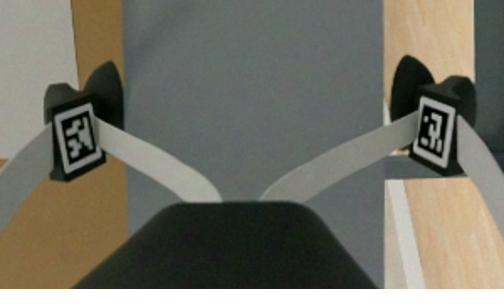

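Request:
{"name": "move", "arguments": {"blocking": false, "r2": {"joints": {"gripper_m": 0.05}}, "cameras": []}}

Request:
{"name": "wait", "arguments": {"seconds": 2, "cameras": ["r2_wrist_camera", "r2_head_camera"]}}

Request:
{"name": "zoom_image", "arguments": {"camera": "r2_wrist_camera", "region": [150, 220, 450, 392]}}

Scene clock: 3987.80 s.
move: r2 moving
r1.base_odometry: x=-1.674 y=-0.908 heading=+1.490
r1.turned_by_wheels: +0.000
r1.turned_by_imu: +0.000
r1.base_tilt: forward=-1.6 right=+1.3
r1.lidar_m: 0.61 0.41 1.63 1.65 4.81 3.41 1.65 1.36 1.33 1.26 1.01 0.96
r1.base_status: not commanded
r1.joint_positions: lift_m=+0.770 arm_m=+0.105 wrist_yaw_rad=+1.265 wrist_pitch_rad=+0.002 wrist_roll_rad=+0.000 gripper_m=-0.024
r1.joint_status: not commanded
r1.measured_speeds: translate_m=+0.000 strafe_m=+0.000 rotate_rad=+0.000 lift_m=+0.000 arm_m=+0.000 wrist_yaw_rad=+0.000 wrist_pitch_rad=+0.000 wrist_roll_rad=+0.000
r1.motor_effort: lift_m=+24(24) arm_m=+4(4) wheel_0=+23(23) wheel_1=+5(5) wheel_2=+9(10)
r1.servo_current: wrist_yaw_rad=85(111) wrist_pitch_rad=46(52) wrist_roll_rad=46(59) gripper_m=65(72)
r1.contact_limits: arm_m 0.2
r1.hand_pose: x=+0.4461 y=+0.2486 z=+0.9472 quat_wxyz=(+0.807, -0.001, +0.001, +0.591) (m; r1's base frame)
r1.wrist_depth_mm: - - 262 235 221 208 196 / - - 262 236 222 207 197 / - - 260 236 223 208 198 / - - 260 237 224 206 199 / - - 262 240 224 208 199 / - - 181 184 223 211 200 / - 153 178 236 155 208 200
r2.base_odometry: x=-3.215 y=-1.388 heading=+0.572
r2.turned_by_wheels: +0.000
r2.turned_by_imu: +0.001
r2.base_tilt: forward=-0.7 right=+0.1
r2.lidar_m: 0.40 0.39 3.25 1.61 1.32 1.71 1.37 1.47 1.62 1.55 1.61 2.24
r2.base_status: not commanded
r2.joint_positions: lift_m=+0.648 arm_m=+0.000 wrist_yaw_rad=+0.569 wrist_pitch_rad=+0.001 wrist_roll_rad=+1.569 gripper_m=+0.073
r2.joint_status: gripper_m moving
r2.measured_speeds: translate_m=+0.000 strafe_m=+0.000 rotate_rad=+0.000 lift_m=+0.000 arm_m=+0.000 wrist_yaw_rad=+0.000 wrist_pitch_rad=+0.000 wrist_roll_rad=+0.000
r2.motor_effort: lift_m=+21(21) arm_m=+4(4) wheel_0=+5(6) wheel_1=-4(5) wheel_2=+5(5)
r2.servo_current: wrist_yaw_rad=52(65) wrist_pitch_rad=39(46) wrist_roll_rad=46(59) gripper_m=169(169)
r2.hand_pose: x=+0.4609 y=+0.0817 z=+0.8257 quat_wxyz=(+0.679, +0.678, +0.199, +0.198) (m; r2's base frame)
r2.wrist_depth_mm: - - - - 210 1708 1182 / - - - - - 1708 462 / 334 330 334 - 211 - - / 347 342 343 - 831 820 - / 366 355 353 - 213 820 - / 377 366 200 - 183 - - / - 384 389 112 - - -
pictures: none
No camera images: "cameras" was empty.

Scene clock: 3988.53 s.
earlier move: r2 done
r1.base_odometry: x=-1.674 y=-0.908 heading=+1.490
r1.turned_by_wheels: +0.000
r1.turned_by_imu: +0.000
r1.base_tilt: forward=-1.6 right=+1.3
r1.lidar_m: 0.62 0.44 1.64 1.63 4.83 3.43 1.67 1.34 1.33 1.26 1.00 0.98
r1.base_status: not commanded
r1.joint_positions: lift_m=+0.770 arm_m=+0.105 wrist_yaw_rad=+1.265 wrist_pitch_rad=+0.002 wrist_roll_rad=+0.000 gripper_m=-0.024
r1.joint_status: not commanded
r1.measured_speeds: translate_m=+0.000 strafe_m=+0.000 rotate_rad=+0.000 lift_m=+0.000 arm_m=+0.000 wrist_yaw_rad=+0.000 wrist_pitch_rad=+0.000 wrist_roll_rad=+0.000
r1.motor_effort: lift_m=+24(24) arm_m=+3(4) wheel_0=+23(23) wheel_1=+5(5) wheel_2=+9(10)
r1.servo_current: wrist_yaw_rad=91(111) wrist_pitch_rad=39(52) wrist_roll_rad=46(65) gripper_m=65(78)
r1.contact_limits: arm_m 0.2
r1.hand_pose: x=+0.4461 y=+0.2486 z=+0.9472 quat_wxyz=(+0.807, -0.001, +0.001, +0.591) (m; r1's base frame)
r1.wrist_depth_mm: - - 260 235 220 208 196 / - - 263 236 222 207 197 / - - 260 236 222 208 198 / - - 262 238 224 207 198 / - - 262 239 224 208 199 / - - 180 185 222 210 200 / - 154 177 236 155 208 200
r2.base_odometry: x=-3.215 y=-1.388 heading=+0.572
r2.turned_by_wheels: +0.000
r2.turned_by_imu: +0.000
r2.base_tilt: forward=-0.6 right=+0.1
r2.lidar_m: 0.43 0.36 3.24 1.64 1.36 1.72 1.38 1.44 1.58 1.53 1.60 2.21
r2.base_status: not commanded
r2.joint_positions: lift_m=+0.648 arm_m=+0.000 wrist_yaw_rad=+0.569 wrist_pitch_rad=+0.001 wrist_roll_rad=+1.569 gripper_m=+0.051
r2.joint_status: all done
r2.measured_speeds: translate_m=+0.000 strafe_m=+0.000 rotate_rad=+0.000 lift_m=+0.000 arm_m=+0.000 wrist_yaw_rad=+0.000 wrist_pitch_rad=+0.000 wrist_roll_rad=+0.000
r2.motor_effort: lift_m=+21(21) arm_m=+4(5) wheel_0=+5(6) wheel_1=-5(5) wheel_2=+5(5)
r2.servo_current: wrist_yaw_rad=59(65) wrist_pitch_rad=39(46) wrist_roll_rad=46(59) gripper_m=143(221)
r2.hand_pose: x=+0.4609 y=+0.0818 z=+0.8257 quat_wxyz=(+0.679, +0.678, +0.199, +0.198) (m; r2's base frame)
r2.wrist_depth_mm: - - - - - 1756 1138 / - - - - - 1708 477 / 330 330 329 - 211 778 - / 343 342 342 - 820 820 - / 362 355 357 - 212 820 - / 379 368 193 - 186 - - / - 384 389 112 - - -
wait: 0.73 of 2 s (r2 has come to rest)
pictures: r2_head_camera, r2_wrist_camera
Images, in order (width x height): r2_head_camera 420x560, r2_wrist_camera 616x392.

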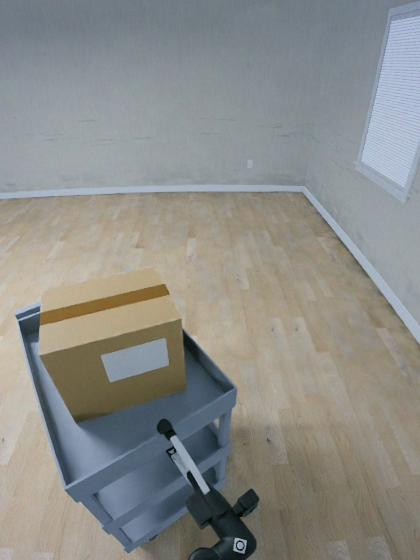

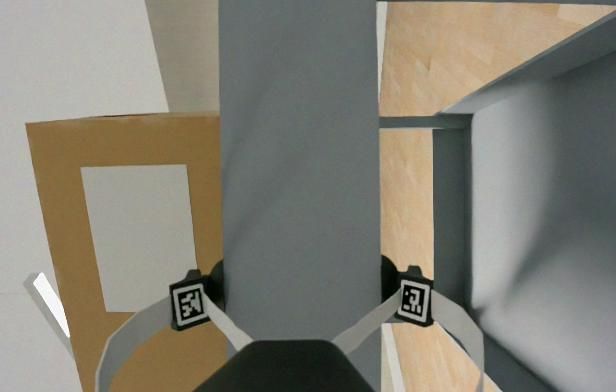

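Scaled by 1.680.

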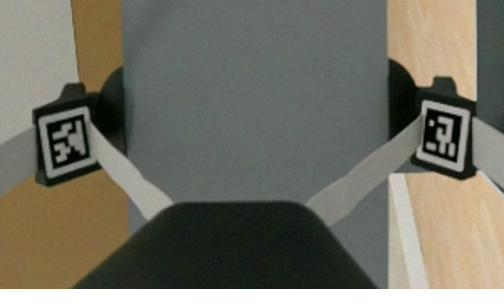

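Request:
{"name": "move", "arguments": {"blocking": false, "r2": {"joints": {"gripper_m": 0.025}}, "cameras": []}}

Request:
{"name": "wait", "arguments": {"seconds": 2, "cameras": ["r2_wrist_camera"]}}

Scene clock: 4038.93 s.
move: r2 moving
r1.base_odometry: x=-1.674 y=-0.908 heading=+1.490
r1.turned_by_wheels: +0.000
r1.turned_by_imu: +0.000
r1.base_tilt: forward=-1.6 right=+1.2
r1.lidar_m: 0.62 0.43 1.60 1.61 4.81 3.41 1.70 1.35 1.36 1.23 1.00 0.97
r1.base_status: not commanded
r1.joint_positions: lift_m=+0.770 arm_m=+0.105 wrist_yaw_rad=+1.265 wrist_pitch_rad=+0.002 wrist_roll_rad=+0.000 gripper_m=-0.024
r1.joint_status: not commanded
r1.measured_speeds: translate_m=+0.000 strafe_m=+0.000 rotate_rad=+0.000 lift_m=+0.000 arm_m=+0.000 wrist_yaw_rad=+0.000 wrist_pitch_rad=+0.000 wrist_roll_rad=+0.000
r1.motor_effort: lift_m=+24(24) arm_m=+4(4) wheel_0=+23(23) wheel_1=+5(5) wheel_2=+9(10)
r1.servo_current: wrist_yaw_rad=98(104) wrist_pitch_rad=39(46) wrist_roll_rad=52(59) gripper_m=65(72)
r1.contact_limits: arm_m 0.2
r1.hand_pose: x=+0.4461 y=+0.2486 z=+0.9472 quat_wxyz=(+0.807, -0.001, +0.001, +0.591) (m; r1's base frame)
r1.wrist_depth_mm: - - 260 236 221 208 196 / - - 262 235 222 207 197 / - - 259 236 223 208 198 / - - 260 238 224 206 199 / - - 262 239 224 208 200 / - - 181 184 223 210 199 / - 154 178 236 155 208 200
r2.base_odometry: x=-3.215 y=-1.388 heading=+0.572
r2.turned_by_wheels: +0.000
r2.turned_by_imu: +0.001
r2.base_tilt: forward=-0.6 right=+0.1
r2.lidar_m: 0.41 0.36 3.26 1.62 1.33 1.71 1.38 1.44 1.60 1.53 1.60 2.23
r2.base_status: not commanded
r2.joint_positions: lift_m=+0.648 arm_m=+0.000 wrist_yaw_rad=+0.571 wrist_pitch_rad=+0.001 wrist_roll_rad=+1.569 gripper_m=+0.033
r2.joint_status: gripper_m moving
r2.measured_speeds: translate_m=+0.000 strafe_m=+0.000 rotate_rad=+0.000 lift_m=+0.000 arm_m=+0.000 wrist_yaw_rad=+0.003 wrist_pitch_rad=+0.000 wrist_roll_rad=+0.000
r2.motor_effort: lift_m=+21(21) arm_m=+3(5) wheel_0=+5(6) wheel_1=-5(5) wheel_2=+5(5)
r2.servo_current: wrist_yaw_rad=59(59) wrist_pitch_rad=39(46) wrist_roll_rad=52(59) gripper_m=306(345)
r2.hand_pose: x=+0.4608 y=+0.0822 z=+0.8257 quat_wxyz=(+0.679, +0.678, +0.199, +0.199) (m; r2's base frame)
r2.wrist_depth_mm: - - - - - 1661 1160 / - - - - - 1618 - / 325 324 322 - 203 788 - / 334 336 336 - 809 820 - / 353 349 347 - 205 809 - / 375 359 190 - 181 160 - / - 384 384 112 - - -
pictures: none
No camera images: "cameras" was empty.

Scene clock: 4039.43 s.
earlier move: r2 done
r1.base_odometry: x=-1.674 y=-0.908 heading=+1.490
r1.turned_by_wheels: +0.000
r1.turned_by_imu: +0.000
r1.base_tilt: forward=-1.6 right=+1.2
r1.lidar_m: 0.60 0.42 1.62 1.63 4.83 3.38 1.71 1.35 1.33 1.24 1.01 0.97
r1.base_status: not commanded
r1.joint_positions: lift_m=+0.770 arm_m=+0.105 wrist_yaw_rad=+1.265 wrist_pitch_rad=+0.002 wrist_roll_rad=+0.000 gripper_m=-0.024
r1.joint_status: not commanded
r1.measured_speeds: translate_m=+0.000 strafe_m=+0.000 rotate_rad=+0.000 lift_m=+0.000 arm_m=+0.000 wrist_yaw_rad=+0.000 wrist_pitch_rad=+0.000 wrist_roll_rad=+0.000
r1.motor_effort: lift_m=+24(24) arm_m=+4(4) wheel_0=+22(23) wheel_1=+5(5) wheel_2=+9(10)
r1.servo_current: wrist_yaw_rad=91(104) wrist_pitch_rad=46(46) wrist_roll_rad=46(59) gripper_m=72(72)
r1.contact_limits: arm_m 0.2
r1.hand_pose: x=+0.4461 y=+0.2486 z=+0.9472 quat_wxyz=(+0.807, -0.001, +0.001, +0.591) (m; r1's base frame)
r1.wrist_depth_mm: - - 260 235 220 208 196 / - - 262 236 222 207 197 / - - 259 236 222 208 198 / - - 260 238 223 206 198 / - - 262 239 224 207 199 / - - 181 183 223 210 200 / - 154 178 236 155 208 200
r2.base_odometry: x=-3.215 y=-1.388 heading=+0.572
r2.turned_by_wheels: +0.000
r2.turned_by_imu: +0.000
r2.base_tilt: forward=-0.7 right=+0.0
r2.lidar_m: 0.40 0.36 3.28 1.62 1.34 1.70 1.38 1.45 1.62 1.50 1.62 2.24
r2.base_status: not commanded
r2.joint_positions: lift_m=+0.648 arm_m=+0.000 wrist_yaw_rad=+0.571 wrist_pitch_rad=+0.001 wrist_roll_rad=+1.569 gripper_m=+0.027
r2.joint_status: all done
r2.measured_speeds: translate_m=+0.000 strafe_m=+0.000 rotate_rad=+0.000 lift_m=+0.000 arm_m=+0.000 wrist_yaw_rad=+0.000 wrist_pitch_rad=+0.000 wrist_roll_rad=+0.000
r2.motor_effort: lift_m=+21(21) arm_m=+0(5) wheel_0=+5(6) wheel_1=-5(5) wheel_2=+5(5)
r2.servo_current: wrist_yaw_rad=46(59) wrist_pitch_rad=46(46) wrist_roll_rad=39(59) gripper_m=189(345)
r2.hand_pose: x=+0.4608 y=+0.0824 z=+0.8257 quat_wxyz=(+0.679, +0.678, +0.199, +0.199) (m; r2's base frame)
r2.wrist_depth_mm: - - - - - 1708 1160 / - - - - - 1537 - / 320 319 319 - 809 788 - / 334 332 334 - 203 820 - / 351 347 345 - 203 820 - / 368 357 189 - 186 163 - / - 384 382 112 - - -
wait: 0.50 of 2 s (r2 has come to rest)
pictures: r2_wrist_camera
Images, in order (width x height): r2_wrist_camera 616x392.

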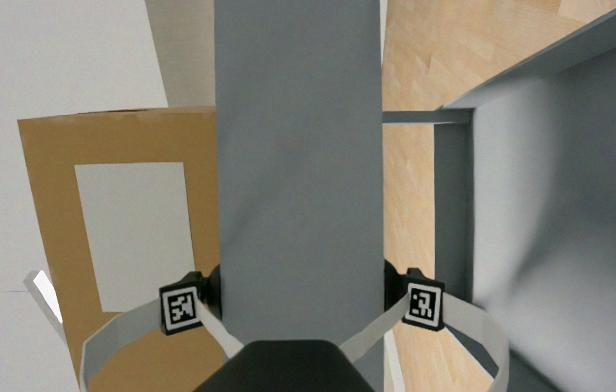

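Request:
{"name": "move", "arguments": {"blocking": false, "r2": {"base": {"translate_m": -0.081, "strafe_m": 0.130}, "joints": {"wrist_yaw_rad": 0.37}, "speeds": {"wrist_yaw_rad": 0.12}, "pace": "slow"}, "cameras": []}}

Request:
{"name": "wait", "arguments": {"seconds": 4, "cameras": ["r2_wrist_camera", "r2_head_camera", "r2_head_left_camera"]}}

Scene clock: 4046.60 s.
move: r2 moving
r1.base_odometry: x=-1.674 y=-0.908 heading=+1.490
r1.turned_by_wheels: +0.000
r1.turned_by_imu: +0.000
r1.base_tilt: forward=-1.6 right=+1.2
r1.lidar_m: 0.62 0.45 1.62 1.64 4.79 3.44 1.68 1.35 1.33 1.23 1.00 0.98
r1.base_status: not commanded
r1.joint_positions: lift_m=+0.770 arm_m=+0.105 wrist_yaw_rad=+1.265 wrist_pitch_rad=+0.002 wrist_roll_rad=+0.000 gripper_m=-0.024
r1.joint_status: not commanded
r1.measured_speeds: translate_m=+0.000 strafe_m=+0.000 rotate_rad=+0.000 lift_m=+0.000 arm_m=+0.000 wrist_yaw_rad=+0.000 wrist_pitch_rad=+0.000 wrist_roll_rad=+0.000
r1.motor_effort: lift_m=+24(24) arm_m=+4(4) wheel_0=+23(23) wheel_1=+5(6) wheel_2=+9(10)
r1.servo_current: wrist_yaw_rad=72(91) wrist_pitch_rad=46(46) wrist_roll_rad=59(65) gripper_m=72(78)
r1.contact_limits: arm_m 0.2
r1.hand_pose: x=+0.4461 y=+0.2486 z=+0.9472 quat_wxyz=(+0.807, -0.001, +0.001, +0.591) (m; r1's base frame)
r1.wrist_depth_mm: - - 262 236 220 208 196 / - - 262 236 222 207 197 / - - 260 237 223 208 198 / - - 262 238 224 207 199 / - - 263 239 224 208 199 / - - 180 183 223 211 200 / - 154 178 236 155 209 200
r2.base_odometry: x=-3.226 y=-1.383 heading=+0.573
r2.turned_by_wheels: +0.001
r2.turned_by_imu: +0.002
r2.base_tilt: forward=-0.7 right=+0.0
r2.lidar_m: 0.44 0.37 3.25 1.62 1.33 1.72 1.37 1.43 1.61 1.54 1.63 2.24
r2.base_status: translate_m moving; strafe_m moving
r2.joint_positions: lift_m=+0.648 arm_m=+0.000 wrist_yaw_rad=+0.531 wrist_pitch_rad=+0.001 wrist_roll_rad=+1.569 gripper_m=+0.027
r2.joint_status: wrist_yaw_rad moving
r2.measured_speeds: translate_m=-0.026 strafe_m=+0.042 rotate_rad=+0.002 lift_m=+0.000 arm_m=+0.000 wrist_yaw_rad=-0.134 wrist_pitch_rad=+0.000 wrist_roll_rad=+0.000
r2.motor_effort: lift_m=+21(21) arm_m=-4(4) wheel_0=-6(7) wheel_1=+5(5) wheel_2=+13(15)
r2.servo_current: wrist_yaw_rad=65(111) wrist_pitch_rad=46(46) wrist_roll_rad=52(52) gripper_m=182(189)
r2.hand_pose: x=+0.4638 y=+0.0707 z=+0.8257 quat_wxyz=(+0.683, +0.682, +0.186, +0.185) (m; r2's base frame)
r2.wrist_depth_mm: - - - - - 1661 1160 / - - - - - 1661 466 / 325 324 324 - 820 778 - / 334 334 334 - 809 820 - / 351 347 345 - 204 809 - / 366 355 189 - 187 163 - / - 375 377 112 - - -
pictures: none
No camera images: "cameras" was empty.

Scene clock: 4048.90 s.
earlier move: r2 done
r1.base_odometry: x=-1.674 y=-0.908 heading=+1.490
r1.turned_by_wheels: +0.000
r1.turned_by_imu: +0.000
r1.base_tilt: forward=-1.6 right=+1.2
r1.lidar_m: 0.63 0.43 1.48 1.55 4.81 3.38 1.70 1.36 1.32 1.26 1.00 0.97
r1.base_status: not commanded
r1.joint_positions: lift_m=+0.770 arm_m=+0.105 wrist_yaw_rad=+1.265 wrist_pitch_rad=+0.002 wrist_roll_rad=+0.000 gripper_m=-0.024
r1.joint_status: not commanded
r1.measured_speeds: translate_m=+0.000 strafe_m=+0.000 rotate_rad=+0.000 lift_m=+0.000 arm_m=+0.000 wrist_yaw_rad=+0.000 wrist_pitch_rad=+0.000 wrist_roll_rad=+0.000
r1.motor_effort: lift_m=+24(24) arm_m=+4(4) wheel_0=+23(23) wheel_1=+5(6) wheel_2=+9(10)
r1.servo_current: wrist_yaw_rad=98(104) wrist_pitch_rad=46(46) wrist_roll_rad=52(78) gripper_m=72(78)
r1.contact_limits: arm_m 0.2
r1.hand_pose: x=+0.4461 y=+0.2486 z=+0.9472 quat_wxyz=(+0.807, -0.001, +0.001, +0.591) (m; r1's base frame)
r1.wrist_depth_mm: - - 260 235 221 208 196 / - - 262 236 222 207 197 / - - 259 236 222 208 198 / - - 259 237 224 206 199 / - - 262 239 224 207 199 / - - 181 185 223 210 199 / - 154 181 236 155 208 200
r2.base_odometry: x=-3.353 y=-1.323 heading=+0.572
r2.turned_by_wheels: -0.001
r2.turned_by_imu: -0.001
r2.base_tilt: forward=-0.7 right=+0.1
r2.lidar_m: 0.40 0.38 3.15 1.48 1.20 1.54 1.30 1.37 1.74 1.66 1.76 0.49
r2.base_status: done
r2.joint_positions: lift_m=+0.648 arm_m=+0.000 wrist_yaw_rad=+0.369 wrist_pitch_rad=+0.001 wrist_roll_rad=+1.569 gripper_m=+0.026
r2.joint_status: all done
r2.measured_speeds: translate_m=+0.000 strafe_m=+0.000 rotate_rad=+0.000 lift_m=+0.000 arm_m=+0.000 wrist_yaw_rad=+0.000 wrist_pitch_rad=+0.000 wrist_roll_rad=+0.000
r2.motor_effort: lift_m=+20(21) arm_m=-3(4) wheel_0=-7(11) wheel_1=+5(6) wheel_2=+4(15)
r2.servo_current: wrist_yaw_rad=46(111) wrist_pitch_rad=39(46) wrist_roll_rad=46(59) gripper_m=156(195)
r2.hand_pose: x=+0.4714 y=+0.0224 z=+0.8257 quat_wxyz=(+0.696, +0.694, +0.130, +0.129) (m; r2's base frame)
r2.wrist_depth_mm: - - - - - 1708 1160 / - - - - - 1661 445 / 325 325 327 - 205 788 - / 334 332 334 - 809 820 - / 349 343 343 - 204 820 - / 364 351 189 - 185 164 - / 1708 370 373 112 - - -
wait: 2.30 of 4 s (r2 has come to rest)
pictures: r2_head_camera, r2_head_left_camera, r2_wrist_camera
Images, in order (width x height): r2_head_camera 420x560, r2_head_left_camera 420x672, r2_wrist_camera 616x392.

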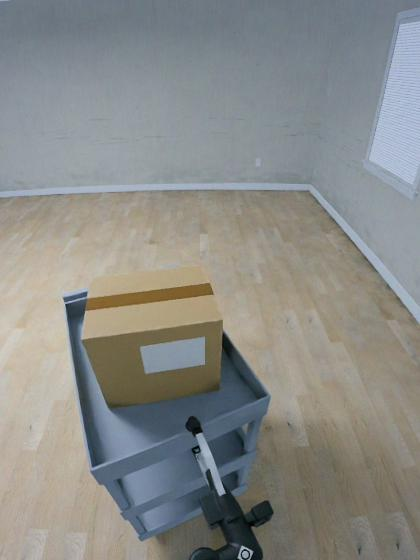

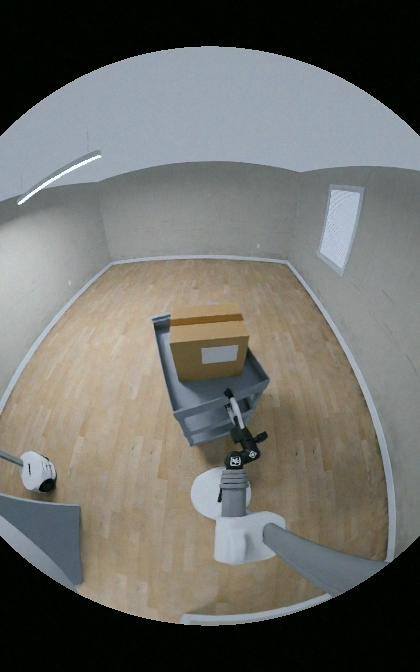

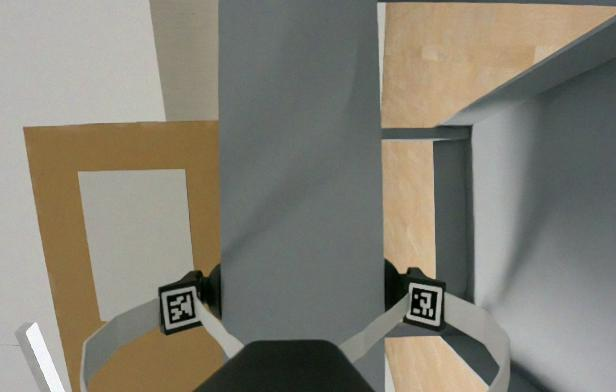

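Request:
{"name": "move", "arguments": {"blocking": false, "r2": {"base": {"translate_m": -0.129, "strafe_m": 0.251}, "joints": {"wrist_yaw_rad": 0.0}, "speeds": {"wrist_yaw_rad": 0.13}, "pace": "slow"}, "cameras": []}}

Request:
{"name": "wait", "arguments": {"seconds": 6, "cameras": ["r2_wrist_camera", "r2_head_camera", "r2_head_left_camera"]}}

Scene clock: 4071.93 s.
move: r2 moving
r1.base_odometry: x=-1.674 y=-0.908 heading=+1.490
r1.turned_by_wheels: +0.000
r1.turned_by_imu: +0.000
r1.base_tilt: forward=-1.6 right=+1.3
r1.lidar_m: 0.61 0.42 1.48 1.54 4.80 3.38 1.71 1.36 1.35 1.24 1.00 0.97
r1.base_status: not commanded
r1.joint_positions: lift_m=+0.770 arm_m=+0.105 wrist_yaw_rad=+1.265 wrist_pitch_rad=+0.002 wrist_roll_rad=+0.000 gripper_m=-0.024
r1.joint_status: not commanded
r1.measured_speeds: translate_m=+0.000 strafe_m=+0.000 rotate_rad=+0.000 lift_m=+0.000 arm_m=+0.000 wrist_yaw_rad=+0.000 wrist_pitch_rad=+0.000 wrist_roll_rad=+0.000
r1.motor_effort: lift_m=+24(24) arm_m=+4(4) wheel_0=+23(23) wheel_1=+5(5) wheel_2=+9(10)
r1.servo_current: wrist_yaw_rad=72(104) wrist_pitch_rad=39(46) wrist_roll_rad=59(65) gripper_m=65(72)
r1.contact_limits: arm_m 0.2
r1.hand_pose: x=+0.4461 y=+0.2486 z=+0.9472 quat_wxyz=(+0.807, -0.001, +0.001, +0.591) (m; r1's base frame)
r1.wrist_depth_mm: - - 260 235 222 208 196 / - - 262 236 222 207 197 / - - 260 237 223 208 198 / - - 259 237 224 206 199 / - - 262 239 224 207 199 / - - 180 185 223 210 200 / - 154 180 236 155 208 200
r2.base_odometry: x=-3.364 y=-1.316 heading=+0.573
r2.turned_by_wheels: +0.001
r2.turned_by_imu: +0.001
r2.base_tilt: forward=-0.7 right=+0.1
r2.lidar_m: 0.39 0.39 3.13 1.48 1.20 1.52 1.29 1.35 1.76 1.68 1.76 0.51
r2.base_status: translate_m moving; strafe_m moving
r2.joint_positions: lift_m=+0.648 arm_m=+0.000 wrist_yaw_rad=+0.318 wrist_pitch_rad=+0.001 wrist_roll_rad=+1.569 gripper_m=+0.026
r2.joint_status: wrist_yaw_rad moving
r2.measured_speeds: translate_m=-0.023 strafe_m=+0.043 rotate_rad=+0.001 lift_m=+0.000 arm_m=+0.000 wrist_yaw_rad=-0.102 wrist_pitch_rad=+0.000 wrist_roll_rad=+0.000
r2.motor_effort: lift_m=+20(21) arm_m=-4(4) wheel_0=-6(11) wheel_1=+5(7) wheel_2=+11(11)
r2.servo_current: wrist_yaw_rad=65(78) wrist_pitch_rad=39(46) wrist_roll_rad=46(59) gripper_m=163(163)
r2.hand_pose: x=+0.4722 y=+0.0072 z=+0.8257 quat_wxyz=(+0.699, +0.698, +0.112, +0.112) (m; r2's base frame)
r2.wrist_depth_mm: - - - - 210 1708 1182 / - - - - - 1708 466 / 330 330 329 - 820 778 - / 336 334 336 - 820 809 - / 349 343 345 - 204 809 - / 362 351 189 - 185 163 - / 1661 370 366 112 - - -
pictures: none
No camera images: "cameras" was empty.

Scene clock: 4075.53 s.
earlier move: r2 done
r1.base_odometry: x=-1.674 y=-0.908 heading=+1.490
r1.turned_by_wheels: +0.000
r1.turned_by_imu: +0.000
r1.base_tilt: forward=-1.6 right=+1.2
r1.lidar_m: 0.61 0.45 1.23 1.38 4.83 3.43 1.69 1.35 1.34 1.26 0.98 1.00
r1.base_status: not commanded
r1.joint_positions: lift_m=+0.770 arm_m=+0.105 wrist_yaw_rad=+1.265 wrist_pitch_rad=+0.002 wrist_roll_rad=+0.000 gripper_m=-0.024
r1.joint_status: not commanded
r1.measured_speeds: translate_m=+0.000 strafe_m=+0.000 rotate_rad=+0.000 lift_m=+0.000 arm_m=+0.000 wrist_yaw_rad=+0.000 wrist_pitch_rad=+0.000 wrist_roll_rad=+0.000
r1.motor_effort: lift_m=+24(24) arm_m=+4(4) wheel_0=+23(24) wheel_1=+5(6) wheel_2=+9(10)
r1.servo_current: wrist_yaw_rad=72(104) wrist_pitch_rad=39(59) wrist_roll_rad=33(72) gripper_m=78(78)
r1.contact_limits: arm_m 0.2
r1.hand_pose: x=+0.4461 y=+0.2486 z=+0.9472 quat_wxyz=(+0.807, -0.001, +0.001, +0.591) (m; r1's base frame)
r1.wrist_depth_mm: - - 259 236 220 208 196 / - - 262 236 221 207 197 / - - 259 236 223 208 198 / - - 260 237 224 206 199 / - - 263 239 224 207 199 / - - 181 184 223 211 200 / - 154 178 236 155 208 200
r2.base_odometry: x=-3.597 y=-1.182 heading=+0.572
r2.turned_by_wheels: -0.001
r2.turned_by_imu: -0.001
r2.base_tilt: forward=-0.7 right=+0.1
r2.lidar_m: 0.40 0.42 2.85 1.22 0.93 1.21 1.17 1.25 1.69 1.90 2.02 0.41
r2.base_status: done
r2.joint_positions: lift_m=+0.648 arm_m=+0.000 wrist_yaw_rad=-0.003 wrist_pitch_rad=+0.001 wrist_roll_rad=+1.569 gripper_m=+0.026
r2.joint_status: all done
r2.measured_speeds: translate_m=+0.000 strafe_m=+0.000 rotate_rad=+0.000 lift_m=+0.000 arm_m=+0.000 wrist_yaw_rad=+0.000 wrist_pitch_rad=+0.000 wrist_roll_rad=+0.000
r2.motor_effort: lift_m=+20(21) arm_m=-3(4) wheel_0=-8(11) wheel_1=+4(7) wheel_2=+2(12)
r2.servo_current: wrist_yaw_rad=46(104) wrist_pitch_rad=39(52) wrist_roll_rad=52(59) gripper_m=156(163)
r2.hand_pose: x=+0.4590 y=-0.0882 z=+0.8257 quat_wxyz=(+0.708, +0.707, -0.001, -0.001) (m; r2's base frame)
r2.wrist_depth_mm: - - - - - 1708 1160 / - - - - - 1708 439 / 327 327 329 - 798 778 - / 336 336 334 - 820 820 - / 347 345 343 - 204 820 - / 362 353 192 - 186 163 - / - 370 368 112 - - -
wait: 3.60 of 6 s (r2 has come to rest)
pictures: r2_head_camera, r2_head_left_camera, r2_wrist_camera
Images, in order (width x height): r2_head_camera 420x560, r2_head_left_camera 420x672, r2_wrist_camera 616x392.

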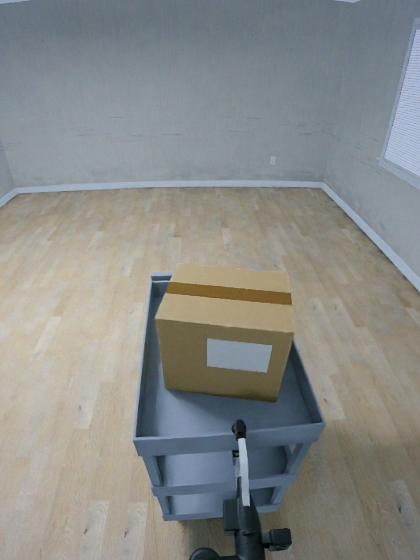

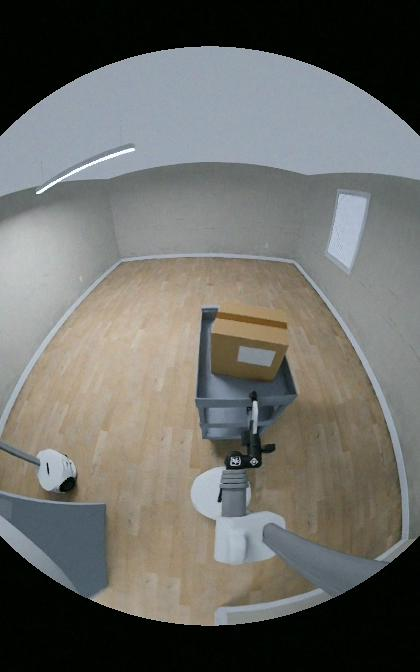

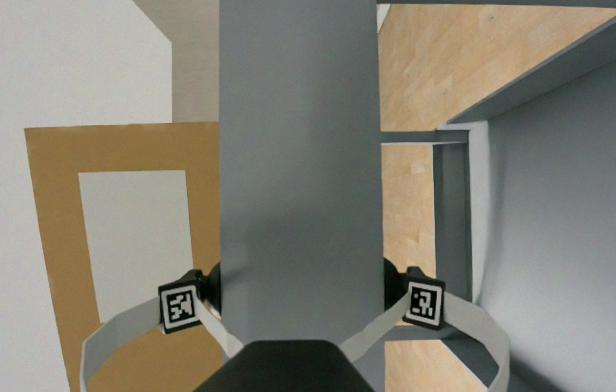

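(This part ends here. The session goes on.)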